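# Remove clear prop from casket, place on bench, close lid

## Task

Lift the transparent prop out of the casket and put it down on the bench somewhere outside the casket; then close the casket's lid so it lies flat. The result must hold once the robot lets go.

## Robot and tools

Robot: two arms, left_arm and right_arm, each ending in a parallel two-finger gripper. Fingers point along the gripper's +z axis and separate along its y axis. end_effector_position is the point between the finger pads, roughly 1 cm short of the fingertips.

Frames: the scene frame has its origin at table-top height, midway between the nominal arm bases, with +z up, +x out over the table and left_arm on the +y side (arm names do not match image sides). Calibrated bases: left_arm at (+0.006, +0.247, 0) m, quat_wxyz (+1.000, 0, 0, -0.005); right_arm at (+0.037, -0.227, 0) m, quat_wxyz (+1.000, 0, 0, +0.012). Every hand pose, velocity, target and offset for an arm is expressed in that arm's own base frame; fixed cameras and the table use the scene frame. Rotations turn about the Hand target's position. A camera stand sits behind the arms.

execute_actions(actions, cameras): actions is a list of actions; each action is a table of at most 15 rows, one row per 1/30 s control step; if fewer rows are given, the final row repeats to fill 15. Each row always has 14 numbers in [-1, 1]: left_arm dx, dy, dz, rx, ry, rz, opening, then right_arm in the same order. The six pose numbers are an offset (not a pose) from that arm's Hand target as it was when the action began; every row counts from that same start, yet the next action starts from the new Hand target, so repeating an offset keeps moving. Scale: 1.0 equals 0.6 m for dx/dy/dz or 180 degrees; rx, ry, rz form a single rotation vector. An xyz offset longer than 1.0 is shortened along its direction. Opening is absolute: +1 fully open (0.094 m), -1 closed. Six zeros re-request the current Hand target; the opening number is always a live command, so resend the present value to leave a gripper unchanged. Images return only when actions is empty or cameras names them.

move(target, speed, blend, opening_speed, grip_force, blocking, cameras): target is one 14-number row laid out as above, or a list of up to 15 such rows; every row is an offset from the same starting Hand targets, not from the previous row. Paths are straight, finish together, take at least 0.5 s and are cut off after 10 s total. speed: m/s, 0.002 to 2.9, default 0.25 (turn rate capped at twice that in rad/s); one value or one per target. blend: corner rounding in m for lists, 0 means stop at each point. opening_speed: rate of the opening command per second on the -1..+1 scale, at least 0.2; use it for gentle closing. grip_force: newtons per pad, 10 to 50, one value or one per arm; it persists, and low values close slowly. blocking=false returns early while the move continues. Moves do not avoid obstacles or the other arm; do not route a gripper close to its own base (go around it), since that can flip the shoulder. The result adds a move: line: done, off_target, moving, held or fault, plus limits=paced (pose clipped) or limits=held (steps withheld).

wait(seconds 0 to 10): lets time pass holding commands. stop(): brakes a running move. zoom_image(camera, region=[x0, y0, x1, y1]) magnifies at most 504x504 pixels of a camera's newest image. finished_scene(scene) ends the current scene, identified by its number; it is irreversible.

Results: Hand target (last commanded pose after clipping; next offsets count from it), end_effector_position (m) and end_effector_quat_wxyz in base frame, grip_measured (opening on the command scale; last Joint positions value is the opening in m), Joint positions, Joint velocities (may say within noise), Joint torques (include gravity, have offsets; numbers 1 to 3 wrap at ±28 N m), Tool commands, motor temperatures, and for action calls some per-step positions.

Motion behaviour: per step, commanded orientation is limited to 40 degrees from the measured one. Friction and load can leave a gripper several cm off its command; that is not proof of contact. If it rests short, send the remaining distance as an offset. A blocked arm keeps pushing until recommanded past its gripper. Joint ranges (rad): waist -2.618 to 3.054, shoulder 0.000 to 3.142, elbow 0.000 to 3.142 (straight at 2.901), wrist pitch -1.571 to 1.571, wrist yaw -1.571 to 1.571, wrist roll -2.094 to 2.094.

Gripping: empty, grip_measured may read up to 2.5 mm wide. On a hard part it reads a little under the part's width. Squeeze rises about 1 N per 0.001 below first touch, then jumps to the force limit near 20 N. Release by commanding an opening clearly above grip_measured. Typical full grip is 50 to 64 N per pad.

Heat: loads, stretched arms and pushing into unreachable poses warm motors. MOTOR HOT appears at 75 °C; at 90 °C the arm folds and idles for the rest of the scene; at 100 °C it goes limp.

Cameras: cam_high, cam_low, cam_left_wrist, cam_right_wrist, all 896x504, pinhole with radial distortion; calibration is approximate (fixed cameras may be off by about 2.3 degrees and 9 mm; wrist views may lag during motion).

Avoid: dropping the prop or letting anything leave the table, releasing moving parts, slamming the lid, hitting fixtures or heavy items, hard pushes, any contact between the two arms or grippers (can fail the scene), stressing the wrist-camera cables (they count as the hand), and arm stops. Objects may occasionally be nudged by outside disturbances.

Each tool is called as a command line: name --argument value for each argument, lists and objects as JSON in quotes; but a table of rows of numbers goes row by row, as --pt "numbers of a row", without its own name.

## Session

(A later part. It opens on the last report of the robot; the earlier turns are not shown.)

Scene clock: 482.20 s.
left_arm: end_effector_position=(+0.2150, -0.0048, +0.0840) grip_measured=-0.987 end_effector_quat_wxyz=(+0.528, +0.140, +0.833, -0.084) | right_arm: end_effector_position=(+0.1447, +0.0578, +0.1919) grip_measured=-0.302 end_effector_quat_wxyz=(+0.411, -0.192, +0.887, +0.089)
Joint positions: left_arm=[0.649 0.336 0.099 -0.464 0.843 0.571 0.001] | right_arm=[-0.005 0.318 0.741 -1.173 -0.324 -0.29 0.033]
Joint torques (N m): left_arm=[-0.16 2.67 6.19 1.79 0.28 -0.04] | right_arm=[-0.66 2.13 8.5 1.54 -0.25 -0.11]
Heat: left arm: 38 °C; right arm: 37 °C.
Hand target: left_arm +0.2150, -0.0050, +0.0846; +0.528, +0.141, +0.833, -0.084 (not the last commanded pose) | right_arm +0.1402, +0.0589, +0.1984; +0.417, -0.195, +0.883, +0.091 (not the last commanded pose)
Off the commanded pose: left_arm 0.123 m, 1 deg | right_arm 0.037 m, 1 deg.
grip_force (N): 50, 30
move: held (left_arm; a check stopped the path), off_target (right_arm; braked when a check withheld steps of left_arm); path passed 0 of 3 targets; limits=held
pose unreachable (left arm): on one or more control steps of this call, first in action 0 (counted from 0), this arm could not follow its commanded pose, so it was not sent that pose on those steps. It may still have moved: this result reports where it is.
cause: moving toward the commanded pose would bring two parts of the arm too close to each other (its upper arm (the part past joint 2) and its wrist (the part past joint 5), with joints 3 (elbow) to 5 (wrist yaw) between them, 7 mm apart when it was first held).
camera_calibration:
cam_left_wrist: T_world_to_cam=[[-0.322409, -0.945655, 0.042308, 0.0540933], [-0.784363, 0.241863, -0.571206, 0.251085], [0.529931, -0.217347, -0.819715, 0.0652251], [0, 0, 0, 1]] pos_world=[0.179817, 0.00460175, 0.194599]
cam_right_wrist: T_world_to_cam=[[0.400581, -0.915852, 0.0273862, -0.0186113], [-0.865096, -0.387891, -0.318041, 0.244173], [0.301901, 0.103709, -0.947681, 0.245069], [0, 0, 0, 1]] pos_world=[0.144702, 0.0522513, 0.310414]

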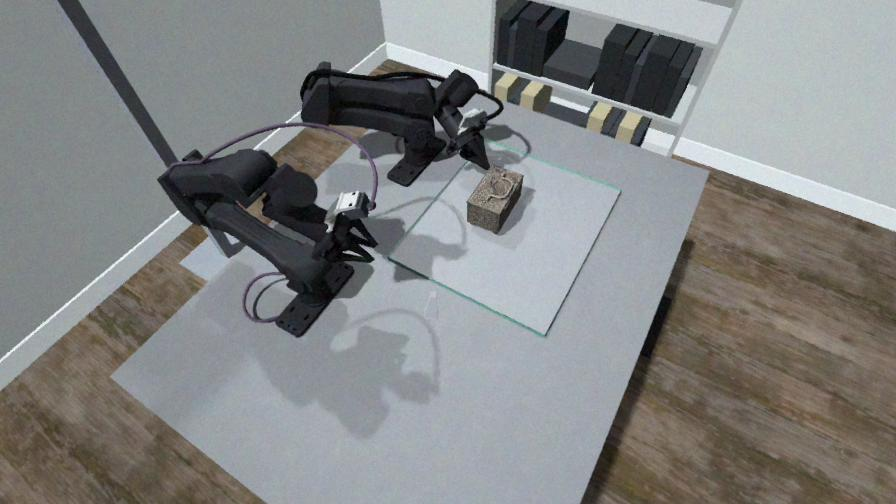

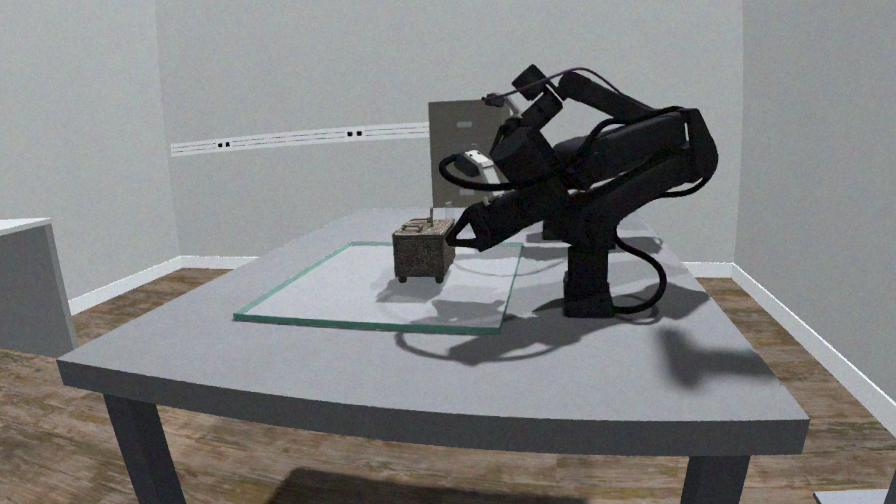

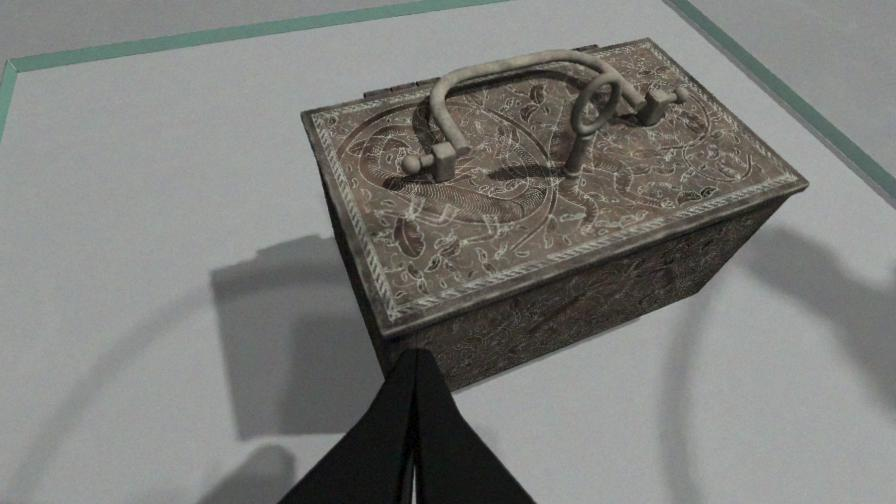

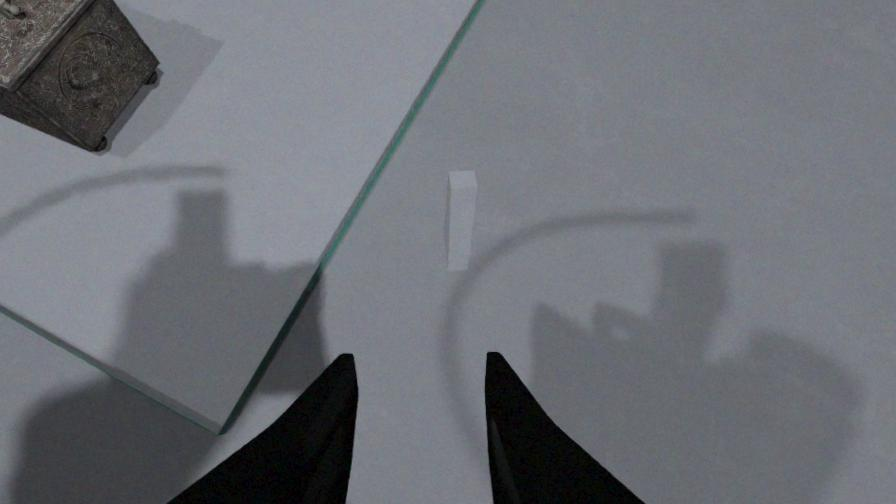

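move --pt "-0.01 0.06 0.0 0 0 0 -1 0 0 0 0 0 0 -0.3" --pt "-0.02 0.1 0.15 0 0 0 -1 0 0 0 0 0 0 -0.3" --speed '[0.08,0.2]' --blend 0.01 --cameras '["all"]'

zoom_image --camera "cam_low" --region '[360, 170, 480, 290]'

Scene clock: 489.63 s.
left_arm: end_effector_position=(+0.2064, +0.0645, +0.1638) grip_measured=-0.987 end_effector_quat_wxyz=(+0.516, +0.121, +0.845, -0.071) | right_arm: end_effector_position=(+0.1447, +0.0578, +0.1919) grip_measured=-0.302 end_effector_quat_wxyz=(+0.411, -0.192, +0.887, +0.089)
Joint positions: left_arm=[1.115 0.851 0.594 -0.985 1.066 1.203 0.001] | right_arm=[-0.005 0.318 0.741 -1.173 -0.324 -0.29 0.033]
Joint torques (N m): left_arm=[0.62 0.88 7.49 0.05 0.91 0.72] | right_arm=[-0.65 2.11 8.5 1.53 -0.25 -0.11]
Heat: left arm: 38 °C; right arm: 37 °C.
Hand target: left_arm +0.2030, +0.0550, +0.1745; +0.528, +0.141, +0.833, -0.084 | right_arm +0.1402, +0.0589, +0.1984; +0.417, -0.195, +0.883, +0.091
Off the commanded pose: left_arm 0.015 m, 3 deg | right_arm 0.008 m, 1 deg.
grip_force (N): 50, 30
move: off_target (left_arm)
camera_calibration:
cam_left_wrist: T_world_to_cam=[[-0.276214, -0.959951, 0.0469012, 0.104105], [-0.813201, 0.207421, -0.543765, 0.276802], [0.51226, -0.188336, -0.837926, 0.154986], [0, 0, 0, 1]] pos_world=[0.174458, 0.0717103, 0.2755]
cam_right_wrist: T_world_to_cam=[[0.400581, -0.915852, 0.0273862, -0.0186113], [-0.865096, -0.387891, -0.318041, 0.244173], [0.301901, 0.103709, -0.947681, 0.245069], [0, 0, 0, 1]] pos_world=[0.144702, 0.0522513, 0.310414]

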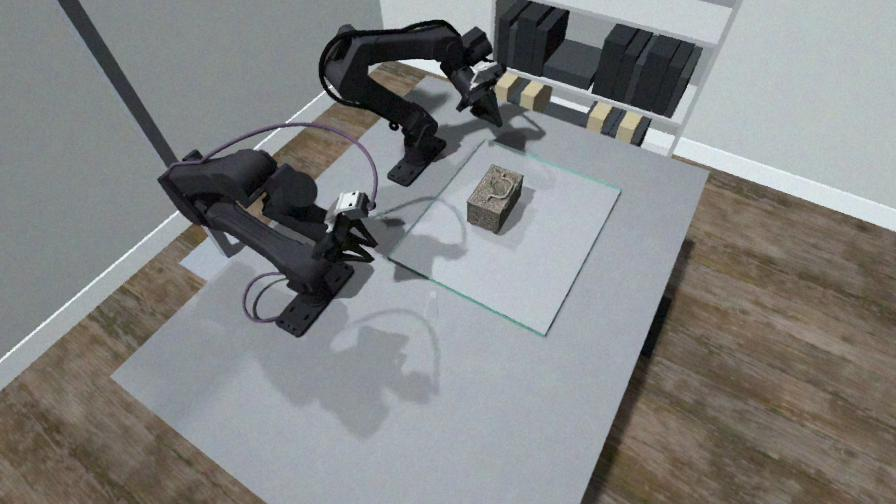

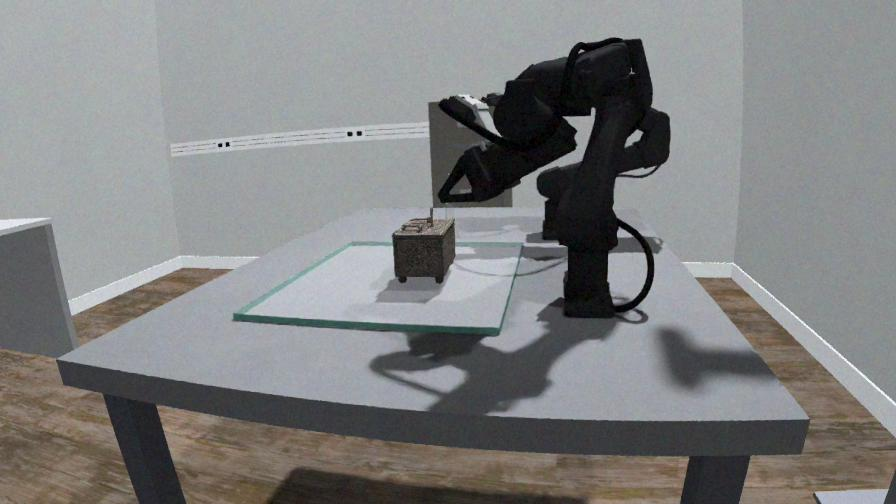

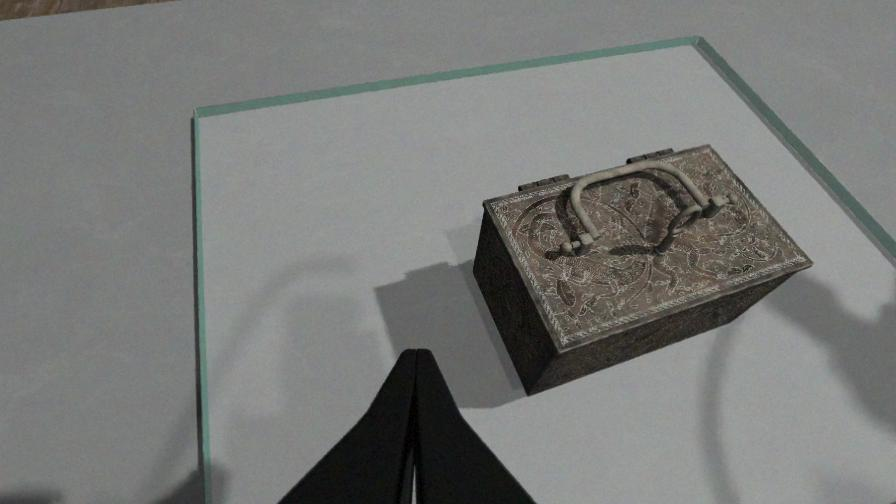

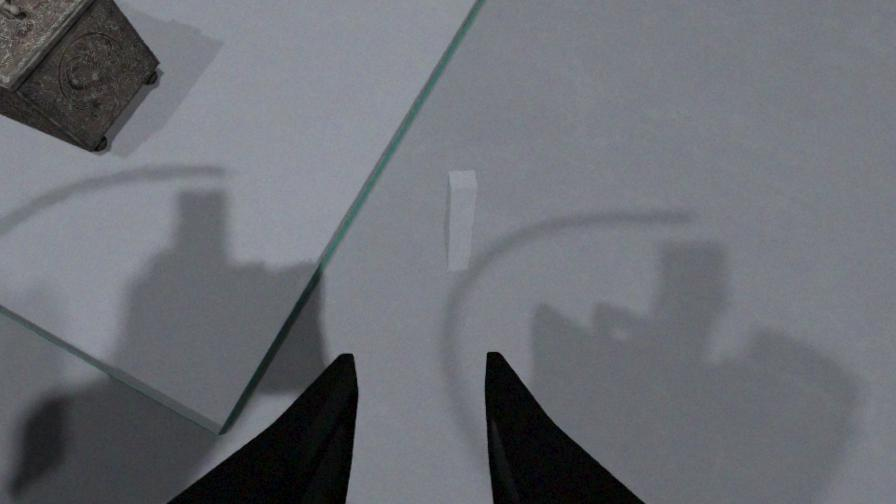

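Scaled by 4.200 from the camera's 896x504 image, which has a finer 1280x720 frame.

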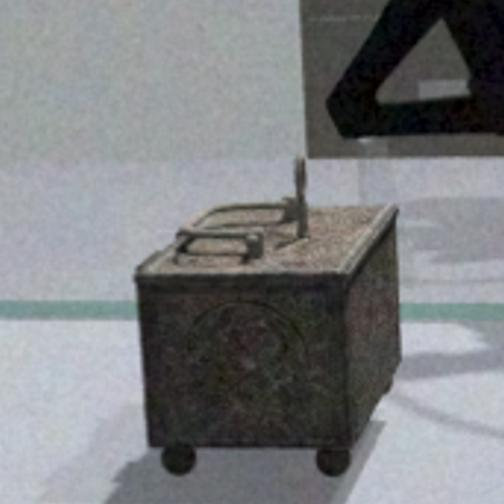

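Lid flat, prop standing free.

finished_scene --scene 1

The scene is finished: the task was done.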